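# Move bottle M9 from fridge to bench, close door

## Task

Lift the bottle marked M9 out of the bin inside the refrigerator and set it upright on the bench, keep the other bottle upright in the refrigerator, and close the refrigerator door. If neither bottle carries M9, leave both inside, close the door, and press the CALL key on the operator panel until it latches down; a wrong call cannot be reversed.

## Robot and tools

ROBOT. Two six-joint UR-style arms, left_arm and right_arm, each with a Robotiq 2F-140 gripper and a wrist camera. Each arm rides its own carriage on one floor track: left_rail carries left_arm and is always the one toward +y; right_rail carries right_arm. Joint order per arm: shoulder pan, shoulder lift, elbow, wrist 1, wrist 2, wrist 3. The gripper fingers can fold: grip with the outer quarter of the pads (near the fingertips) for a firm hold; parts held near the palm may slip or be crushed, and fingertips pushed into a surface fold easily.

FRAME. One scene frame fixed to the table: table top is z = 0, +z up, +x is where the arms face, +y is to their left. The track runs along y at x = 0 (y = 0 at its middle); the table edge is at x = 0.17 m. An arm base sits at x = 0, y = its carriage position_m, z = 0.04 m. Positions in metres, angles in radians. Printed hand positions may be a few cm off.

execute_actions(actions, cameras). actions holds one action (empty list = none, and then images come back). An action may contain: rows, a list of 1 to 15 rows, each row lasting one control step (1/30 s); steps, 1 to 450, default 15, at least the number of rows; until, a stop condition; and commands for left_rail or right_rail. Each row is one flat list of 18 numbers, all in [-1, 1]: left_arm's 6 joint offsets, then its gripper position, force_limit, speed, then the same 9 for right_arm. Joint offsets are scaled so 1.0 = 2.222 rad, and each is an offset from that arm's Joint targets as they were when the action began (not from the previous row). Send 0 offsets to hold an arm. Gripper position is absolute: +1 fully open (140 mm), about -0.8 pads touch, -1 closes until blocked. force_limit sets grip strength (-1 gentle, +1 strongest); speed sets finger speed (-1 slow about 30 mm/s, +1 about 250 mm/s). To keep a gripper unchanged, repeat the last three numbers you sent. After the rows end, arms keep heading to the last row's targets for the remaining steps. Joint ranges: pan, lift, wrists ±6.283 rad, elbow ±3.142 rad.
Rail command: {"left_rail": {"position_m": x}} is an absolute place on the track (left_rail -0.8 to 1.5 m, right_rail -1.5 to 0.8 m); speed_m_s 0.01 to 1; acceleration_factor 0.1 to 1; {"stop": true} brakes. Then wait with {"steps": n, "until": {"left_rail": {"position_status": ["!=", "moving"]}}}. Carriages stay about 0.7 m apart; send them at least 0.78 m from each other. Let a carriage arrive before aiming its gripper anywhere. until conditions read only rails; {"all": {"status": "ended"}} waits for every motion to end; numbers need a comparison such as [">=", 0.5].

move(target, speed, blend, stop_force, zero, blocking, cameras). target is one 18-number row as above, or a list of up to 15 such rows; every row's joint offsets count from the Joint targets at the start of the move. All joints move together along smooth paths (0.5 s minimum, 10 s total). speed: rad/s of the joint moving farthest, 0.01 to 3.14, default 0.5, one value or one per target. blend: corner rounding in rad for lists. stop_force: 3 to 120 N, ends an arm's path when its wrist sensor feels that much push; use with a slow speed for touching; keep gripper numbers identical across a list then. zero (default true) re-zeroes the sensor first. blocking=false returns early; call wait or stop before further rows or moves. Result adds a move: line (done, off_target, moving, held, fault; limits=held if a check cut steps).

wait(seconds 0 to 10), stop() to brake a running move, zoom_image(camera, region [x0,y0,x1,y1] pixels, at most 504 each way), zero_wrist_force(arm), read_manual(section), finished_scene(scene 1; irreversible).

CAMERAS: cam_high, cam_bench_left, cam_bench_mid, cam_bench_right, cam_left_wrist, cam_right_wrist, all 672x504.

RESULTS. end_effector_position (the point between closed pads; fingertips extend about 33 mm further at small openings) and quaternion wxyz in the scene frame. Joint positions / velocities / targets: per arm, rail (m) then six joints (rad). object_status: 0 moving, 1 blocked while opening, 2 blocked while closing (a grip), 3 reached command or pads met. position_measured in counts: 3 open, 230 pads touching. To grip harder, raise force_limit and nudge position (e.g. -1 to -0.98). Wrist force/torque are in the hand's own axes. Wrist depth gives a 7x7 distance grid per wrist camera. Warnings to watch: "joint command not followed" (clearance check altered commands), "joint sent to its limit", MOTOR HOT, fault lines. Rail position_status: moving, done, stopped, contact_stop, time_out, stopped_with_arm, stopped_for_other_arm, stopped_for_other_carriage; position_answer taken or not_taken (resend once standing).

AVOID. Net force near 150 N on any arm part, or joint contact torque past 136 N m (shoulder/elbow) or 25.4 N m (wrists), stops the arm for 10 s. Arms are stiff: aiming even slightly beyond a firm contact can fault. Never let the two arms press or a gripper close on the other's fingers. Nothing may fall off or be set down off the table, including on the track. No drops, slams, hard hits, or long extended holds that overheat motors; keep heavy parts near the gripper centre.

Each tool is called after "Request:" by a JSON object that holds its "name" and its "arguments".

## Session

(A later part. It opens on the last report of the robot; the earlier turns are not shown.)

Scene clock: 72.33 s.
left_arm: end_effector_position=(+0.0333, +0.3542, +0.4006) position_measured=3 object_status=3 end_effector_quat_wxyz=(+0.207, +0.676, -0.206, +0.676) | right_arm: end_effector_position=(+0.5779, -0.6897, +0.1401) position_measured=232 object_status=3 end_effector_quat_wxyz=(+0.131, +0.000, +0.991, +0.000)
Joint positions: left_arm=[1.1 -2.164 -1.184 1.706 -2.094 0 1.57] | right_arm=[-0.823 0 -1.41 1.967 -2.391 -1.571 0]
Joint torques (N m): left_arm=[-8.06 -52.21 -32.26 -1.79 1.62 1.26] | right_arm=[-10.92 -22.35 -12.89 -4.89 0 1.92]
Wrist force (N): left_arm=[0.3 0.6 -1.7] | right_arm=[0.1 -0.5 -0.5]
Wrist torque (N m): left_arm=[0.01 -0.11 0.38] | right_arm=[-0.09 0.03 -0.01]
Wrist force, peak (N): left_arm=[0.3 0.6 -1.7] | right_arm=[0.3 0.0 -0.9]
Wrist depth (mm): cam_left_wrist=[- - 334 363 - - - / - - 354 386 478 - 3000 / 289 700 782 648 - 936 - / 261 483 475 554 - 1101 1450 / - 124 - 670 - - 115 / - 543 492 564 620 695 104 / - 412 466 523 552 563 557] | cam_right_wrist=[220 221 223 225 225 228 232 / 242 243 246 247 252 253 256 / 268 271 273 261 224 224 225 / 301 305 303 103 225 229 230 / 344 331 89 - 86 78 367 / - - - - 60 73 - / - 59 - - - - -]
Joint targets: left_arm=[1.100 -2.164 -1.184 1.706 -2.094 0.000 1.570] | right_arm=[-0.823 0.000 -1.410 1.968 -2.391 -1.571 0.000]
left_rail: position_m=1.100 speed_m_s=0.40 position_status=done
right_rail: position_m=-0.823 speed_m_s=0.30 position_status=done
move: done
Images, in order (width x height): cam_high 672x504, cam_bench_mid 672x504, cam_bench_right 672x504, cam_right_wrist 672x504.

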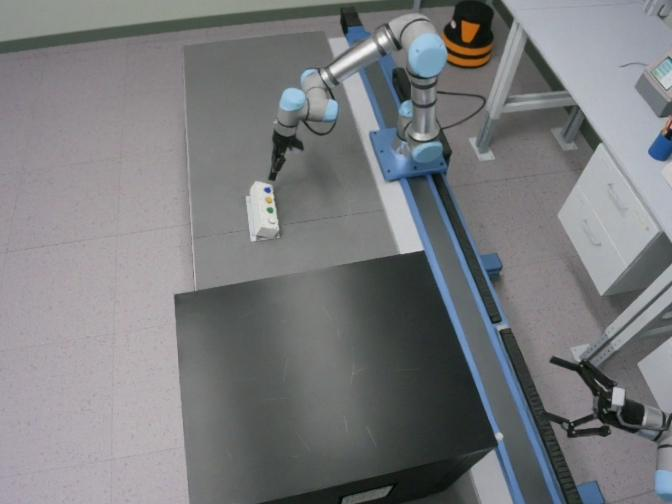

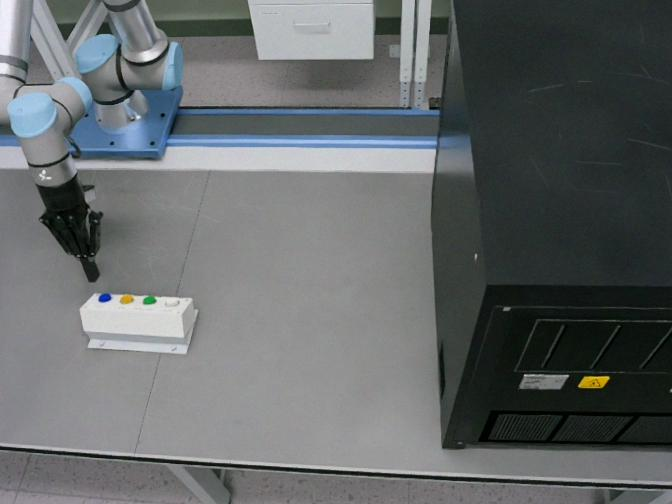

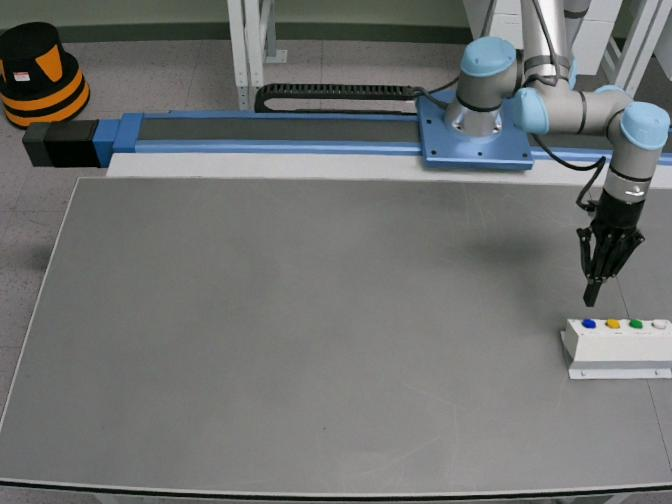

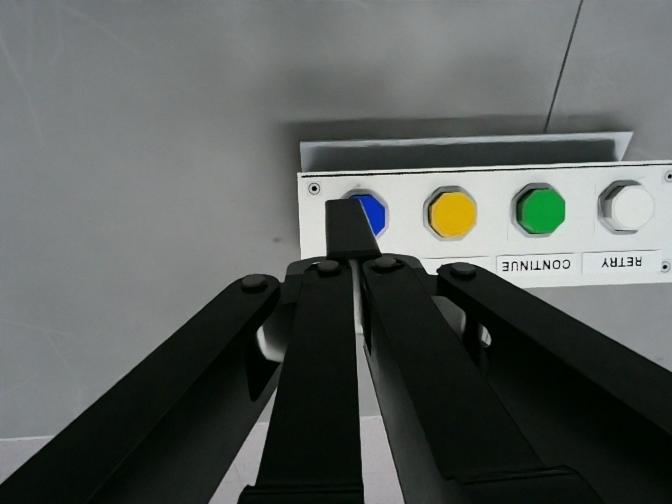

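Request:
{"name": "execute_actions", "arguments": {"actions": [{"right_rail":{"position_m":-0.8125},"steps":30,"until":{"right_rail":{"position_status":["!=","moving"]}}}]}}

Request:
{"name": "move", "arguments": {"target": [0,0,0,0,0,0,1,1,1,0,-0.0122,0.1431,-0.2723,0,0,-1,-1,-0.3], "speed": 0.5, "cameras": ["cam_right_wrist","cam_bench_mid","cam_bench_right"]}}

Request:
{"name": "zoom_image", "arguments": {"camera": "cam_bench_right", "region": [532, 250, 672, 400]}}

Request:
{"name": "zoom_image", "arguments": {"camera": "cam_bench_mid", "region": [50, 230, 220, 370]}}

Scene clock: 79.63 s.
left_arm: end_effector_position=(+0.0333, +0.3542, +0.4006) position_measured=3 object_status=3 end_effector_quat_wxyz=(+0.207, +0.676, -0.206, +0.676) | right_arm: end_effector_position=(+0.5779, -0.6792, +0.1400) position_measured=232 object_status=3 end_effector_quat_wxyz=(+0.131, +0.000, +0.991, +0.000)
Joint positions: left_arm=[1.1 -2.164 -1.184 1.706 -2.094 0 1.57] | right_arm=[-0.813 0 -1.41 1.968 -2.391 -1.571 0]
Joint torques (N m): left_arm=[-7.94 -52.22 -32.2 -1.76 1.72 1.3] | right_arm=[-3.7 -23.12 -15.09 -4.67 -0.05 1.8]
Wrist force (N): left_arm=[0.5 0.2 -1.1] | right_arm=[0.3 -0.4 -0.5]
Wrist torque (N m): left_arm=[-0.08 -0.13 0.38] | right_arm=[-0.07 -0.03 0.00]
Wrist force, peak (N): left_arm=[0.7 0.7 -1.7] | right_arm=[0.0 -1.9 -0.3]
Wrist depth (mm): cam_left_wrist=[254 288 334 365 - - - / 283 - 737 363 485 3422 2738 / 291 693 785 633 584 1000 - / 263 486 483 538 549 1197 128 / - 123 662 684 820 883 115 / - 545 506 563 656 728 104 / - 430 458 523 548 556 584] | cam_right_wrist=[219 220 222 224 226 228 231 / 242 242 244 247 251 254 257 / 267 270 268 222 224 224 227 / 301 306 301 109 225 228 229 / 343 330 89 - 86 78 366 / - - - - 60 73 - / - 59 - - - - -]
Joint targets: left_arm=[1.100 -2.164 -1.184 1.706 -2.094 0.000 1.570] | right_arm=[-0.812 0.000 -1.410 1.968 -2.391 -1.571 0.000]
Tool commands: left_gripper/position=+1.0 left_gripper/force_limit=+1.0 left_gripper/speed=+1.0 right_gripper/position=-1.0 right_gripper/force_limit=-1.0 right_gripper/speed=-0.3
left_rail: position_m=1.100 speed_m_s=0.40 position_status=done
right_rail: position_m=-0.813 position_m_goal=-0.812 speed_m_s=0.30 position_status=done

Scene clock: 81.60 s.
left_arm: end_effector_position=(+0.0333, +0.3542, +0.4006) position_measured=3 object_status=3 end_effector_quat_wxyz=(+0.207, +0.676, -0.206, +0.676) | right_arm: end_effector_position=(+0.5693, -0.6792, +0.1232) position_measured=232 object_status=3 end_effector_quat_wxyz=(+0.284, +0.000, +0.959, +0.000)
Joint positions: left_arm=[1.1 -2.164 -1.184 1.706 -2.094 0 1.57] | right_arm=[-0.812 0 -1.437 2.285 -2.996 -1.571 0]
Joint torques (N m): left_arm=[-7.94 -52.07 -32.3 -1.73 1.65 1.22] | right_arm=[8.84 -31.44 -9.78 -5.33 0 1.75]
Wrist force (N): left_arm=[0.5 0.3 -1.5] | right_arm=[0.6 -0.5 -0.8]
Wrist torque (N m): left_arm=[-0.07 -0.10 0.38] | right_arm=[-0.10 -0.10 -0.03]
Wrist force, peak (N): left_arm=[0.4 0.8 -1.8] | right_arm=[1.2 -0.4 -1.0]
Wrist depth (mm): cam_left_wrist=[263 284 331 356 - - - / 276 656 364 371 483 - - / 286 676 753 - - - 948 / 285 487 488 578 572 1171 129 / - 123 - - 901 883 115 / - 548 524 567 654 689 104 / - 436 465 533 541 563 557] | cam_right_wrist=[197 195 198 200 207 206 208 / 223 226 229 229 232 236 237 / 266 270 264 205 206 207 206 / 314 334 323 109 219 225 232 / 431 - 89 - 86 78 475 / - - - - 60 73 - / - 59 - - - - -]
Joint targets: left_arm=[1.100 -2.164 -1.184 1.706 -2.094 0.000 1.570] | right_arm=[-0.812 0.000 -1.437 2.285 -2.996 -1.571 0.000]
left_rail: position_m=1.100 speed_m_s=0.40 position_status=done
right_rail: position_m=-0.812 speed_m_s=0.30 position_status=done
move: done
Images, in order (width x height): cam_bench_mid 672x504, cam_bench_right 672x504, cam_right_wrist 672x504.

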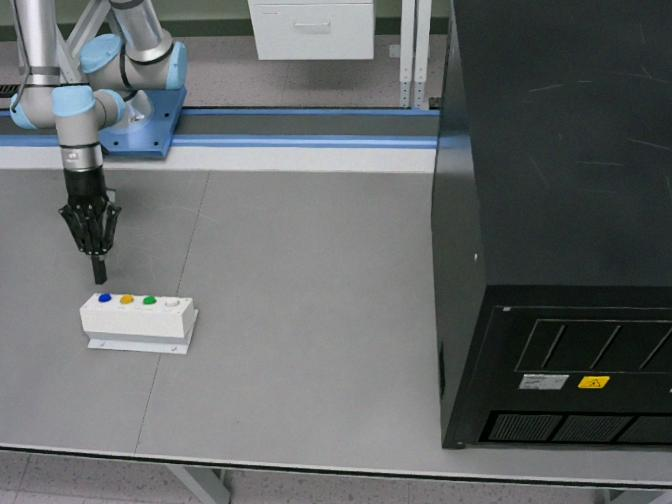

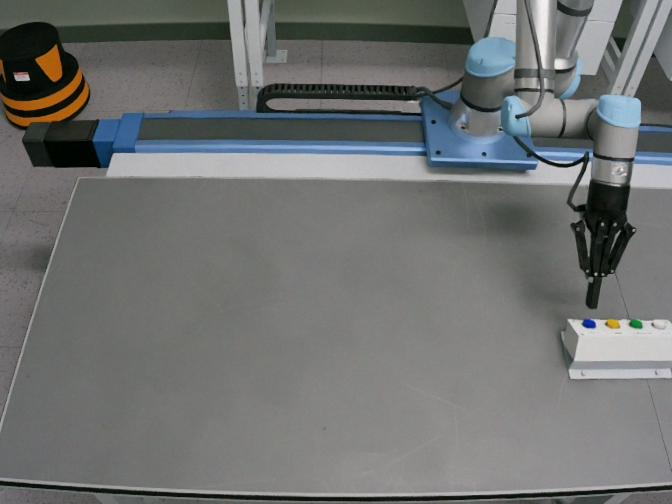

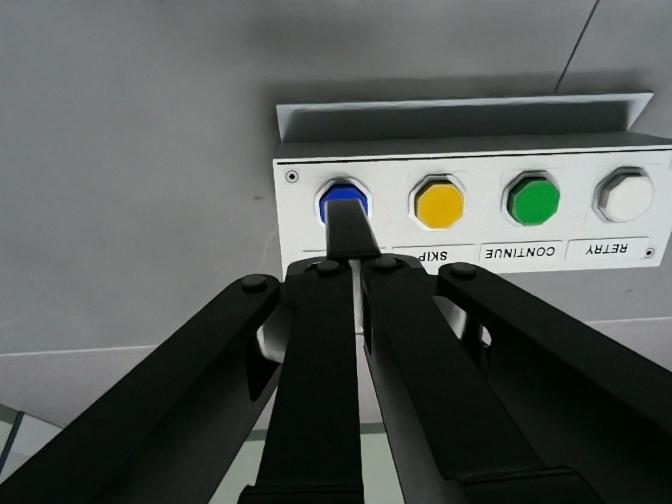

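Scaled by 3.360 from the camera's 672x504 image, which has a finer 960x720 frame.

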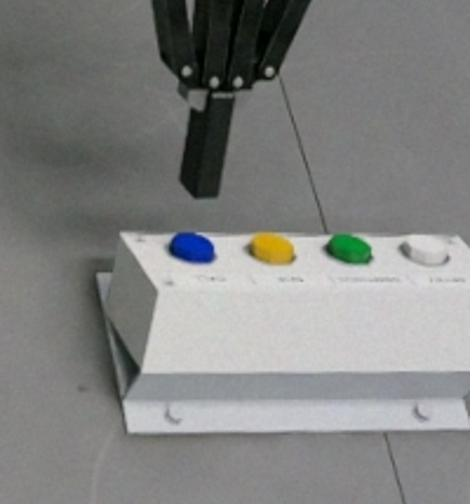

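Scaled by 2.965 from the camera's 672x504 image, which has a finer 960x720 frame.

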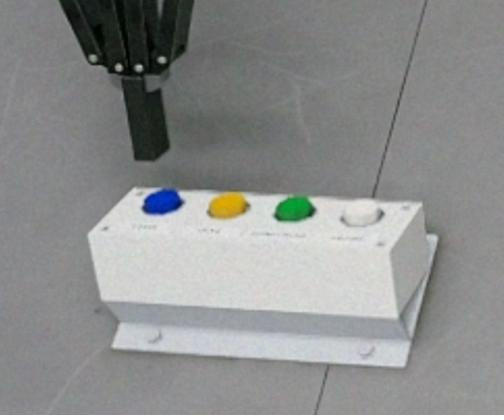

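Request:
{"name": "move", "arguments": {"target": [0,0,0,0,0,0,1,1,1,0,0.0756,-0.0108,-0.0644,0,0,-1,-1,-0.3], "speed": 0.04, "stop_force": 25, "cameras": ["cam_right_wrist","cam_bench_mid","cam_bench_right"]}}

Request:
{"name": "zoom_image", "arguments": {"camera": "cam_bench_right", "region": [532, 250, 672, 400]}}

Scene clock: 88.97 s.
left_arm: end_effector_position=(+0.0333, +0.3542, +0.4006) position_measured=3 object_status=3 end_effector_quat_wxyz=(+0.207, +0.676, -0.206, +0.676) | right_arm: end_effector_position=(+0.5865, -0.6792, +0.0906) position_measured=232 object_status=3 end_effector_quat_wxyz=(+0.284, +0.000, +0.959, +0.000)
Joint positions: left_arm=[1.1 -2.164 -1.184 1.706 -2.094 0 1.57] | right_arm=[-0.812 0 -1.325 2.269 -3.092 -1.571 0]
Joint torques (N m): left_arm=[-8.47 -51.68 -31.97 -1.8 1.71 1.34] | right_arm=[-2.72 -23.78 -4.54 0.25 -0.07 1.71]
Wrist force (N): left_arm=[0.4 0.3 -1.1] | right_arm=[-0.1 -2.3 -27.9]
Wrist torque (N m): left_arm=[-0.05 -0.09 0.37] | right_arm=[-0.07 0.13 -0.04]
Wrist force, peak (N): left_arm=[0.9 0.8 -1.7] | right_arm=[8.1 -3.8 -59.7]
Wrist depth (mm): cam_left_wrist=[- - 329 354 - 2960 - / 277 - 567 368 496 - - / 288 - 782 650 528 - 952 / 259 485 481 564 535 1033 115 / - 123 491 656 570 866 115 / - 541 481 570 695 732 104 / - 433 472 523 541 552 587] | cam_right_wrist=[163 164 166 168 171 173 174 / 189 191 194 195 196 198 202 / 224 228 222 171 173 176 175 / 276 282 273 109 175 185 188 / 361 329 89 - 87 78 401 / - - - - 60 73 - / - 59 - - - - -]
Joint targets: left_arm=[1.100 -2.164 -1.184 1.706 -2.094 0.000 1.570] | right_arm=[-0.812 0.000 -1.325 2.269 -3.092 -1.571 0.000]
left_rail: position_m=1.100 speed_m_s=0.40 position_status=done
right_rail: position_m=-0.812 speed_m_s=0.30 position_status=done
move: contact (right_arm); right_arm: the shoulder lift is farthest, 0.056 rad from its target
Images, in order (width x height): cam_bench_mid 672x504, cam_bench_right 672x504, cam_right_wrist 672x504.

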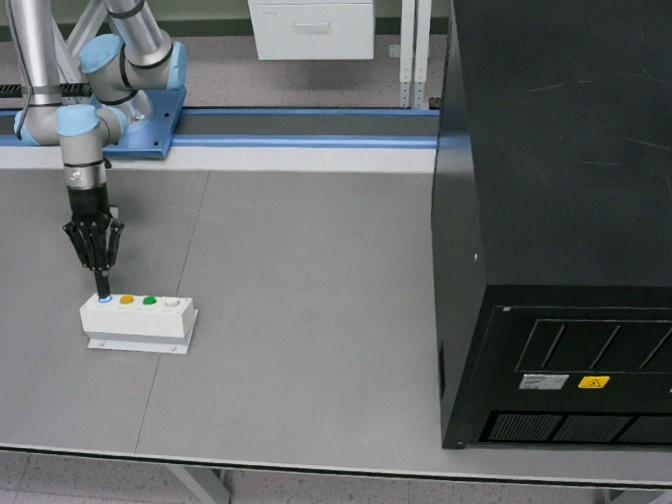

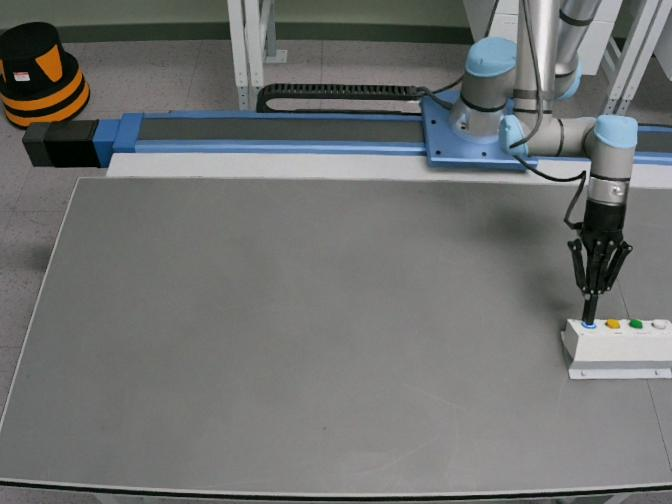

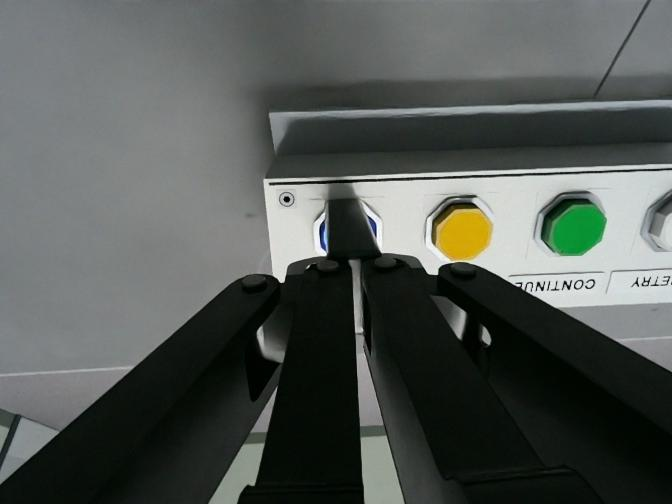

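Scaled by 3.360 from the camera's 672x504 image, which has a finer 960x720 frame.

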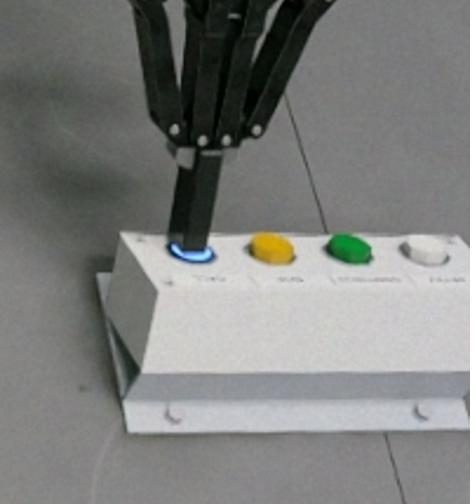

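Lit ring. Retract and check it stays in.

Request:
{"name": "move", "arguments": {"target": [0,0,0,0,0,0,1,1,1,0,-0.0635,0.011,0.0525,0,0,-1,-1,-0.3], "speed": 0.2, "cameras": ["cam_bench_mid","cam_bench_right"]}}

Request:
{"name": "zoom_image", "arguments": {"camera": "cam_bench_right", "region": [532, 250, 672, 400]}}

Scene clock: 92.50 s.
left_arm: end_effector_position=(+0.0333, +0.3542, +0.4006) position_measured=3 object_status=3 end_effector_quat_wxyz=(+0.207, +0.676, -0.206, +0.676) | right_arm: end_effector_position=(+0.5630, -0.6792, +0.1298) position_measured=232 object_status=3 end_effector_quat_wxyz=(+0.284, +0.000, +0.959, +0.000)
Joint positions: left_arm=[1.1 -2.164 -1.184 1.706 -2.094 0 1.57] | right_arm=[-0.812 0 -1.466 2.294 -2.975 -1.571 0]
Joint torques (N m): left_arm=[-8.01 -51.95 -32.21 -1.75 1.66 1.3] | right_arm=[-3.47 -30.52 -10.61 -1.84 -0.13 1.65]
Wrist force (N): left_arm=[0.6 0.5 -1.6] | right_arm=[0.6 -0.6 -0.7]
Wrist torque (N m): left_arm=[-0.02 -0.12 0.38] | right_arm=[-0.12 -0.10 -0.04]
Wrist force, peak (N): left_arm=[0.4 0.6 -2.0] | right_arm=[0.1 -1.6 -28.5]
Wrist depth (mm): cam_left_wrist=[259 - 328 371 413 - - / 274 689 747 389 482 3269 - / 285 672 750 637 584 - 928 / 261 486 480 545 1470 1084 130 / - 123 511 610 1053 - 115 / - 545 505 562 628 666 104 / - 428 451 521 546 560 584] | cam_right_wrist=[204 202 204 207 208 211 215 / 231 234 237 236 240 242 247 / 274 279 274 214 214 216 218 / 337 345 334 109 226 234 400 / 440 - 89 - 86 77 490 / - - - - 60 73 - / - 59 - - - - -]
Joint targets: left_arm=[1.100 -2.164 -1.184 1.706 -2.094 0.000 1.570] | right_arm=[-0.812 0.000 -1.466 2.294 -2.975 -1.571 0.000]
left_rail: position_m=1.100 speed_m_s=0.40 position_status=done
right_rail: position_m=-0.812 speed_m_s=0.30 position_status=done
move: done
Images, in order (width x height): cam_bench_mid 672x504, cam_bench_right 672x504.

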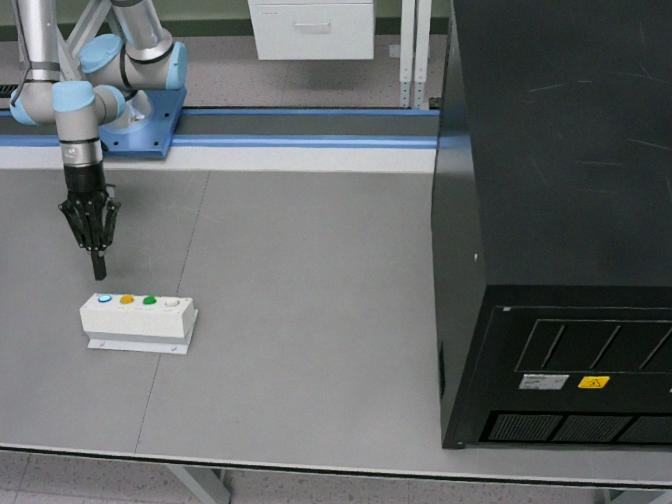

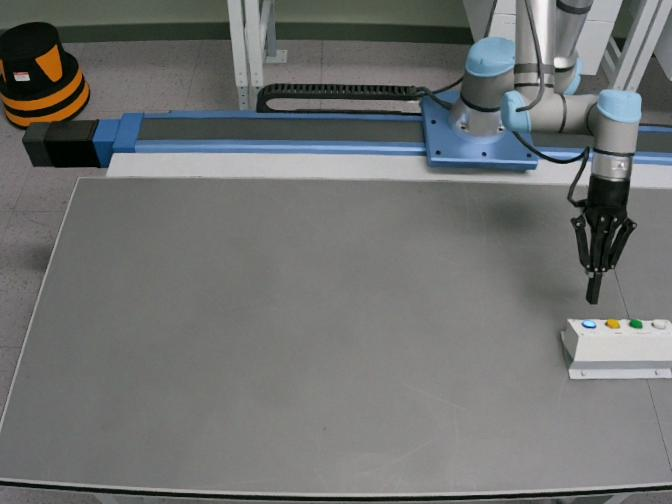

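Scaled by 3.360 from the camera's 672x504 image, which has a finer 960x720 frame.

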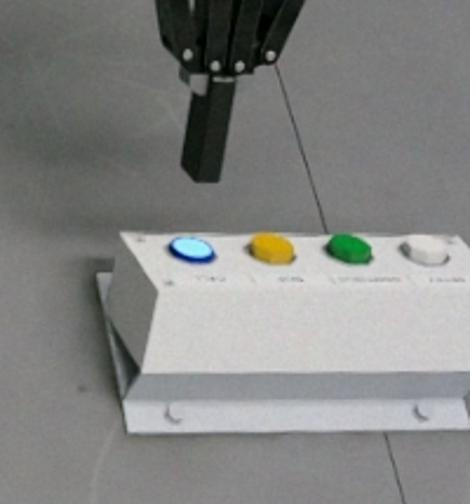

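Lit and latched in; the door appears closed.

Request:
{"name": "finished_scene", "arguments": {}}

The scene is finished: the task was done.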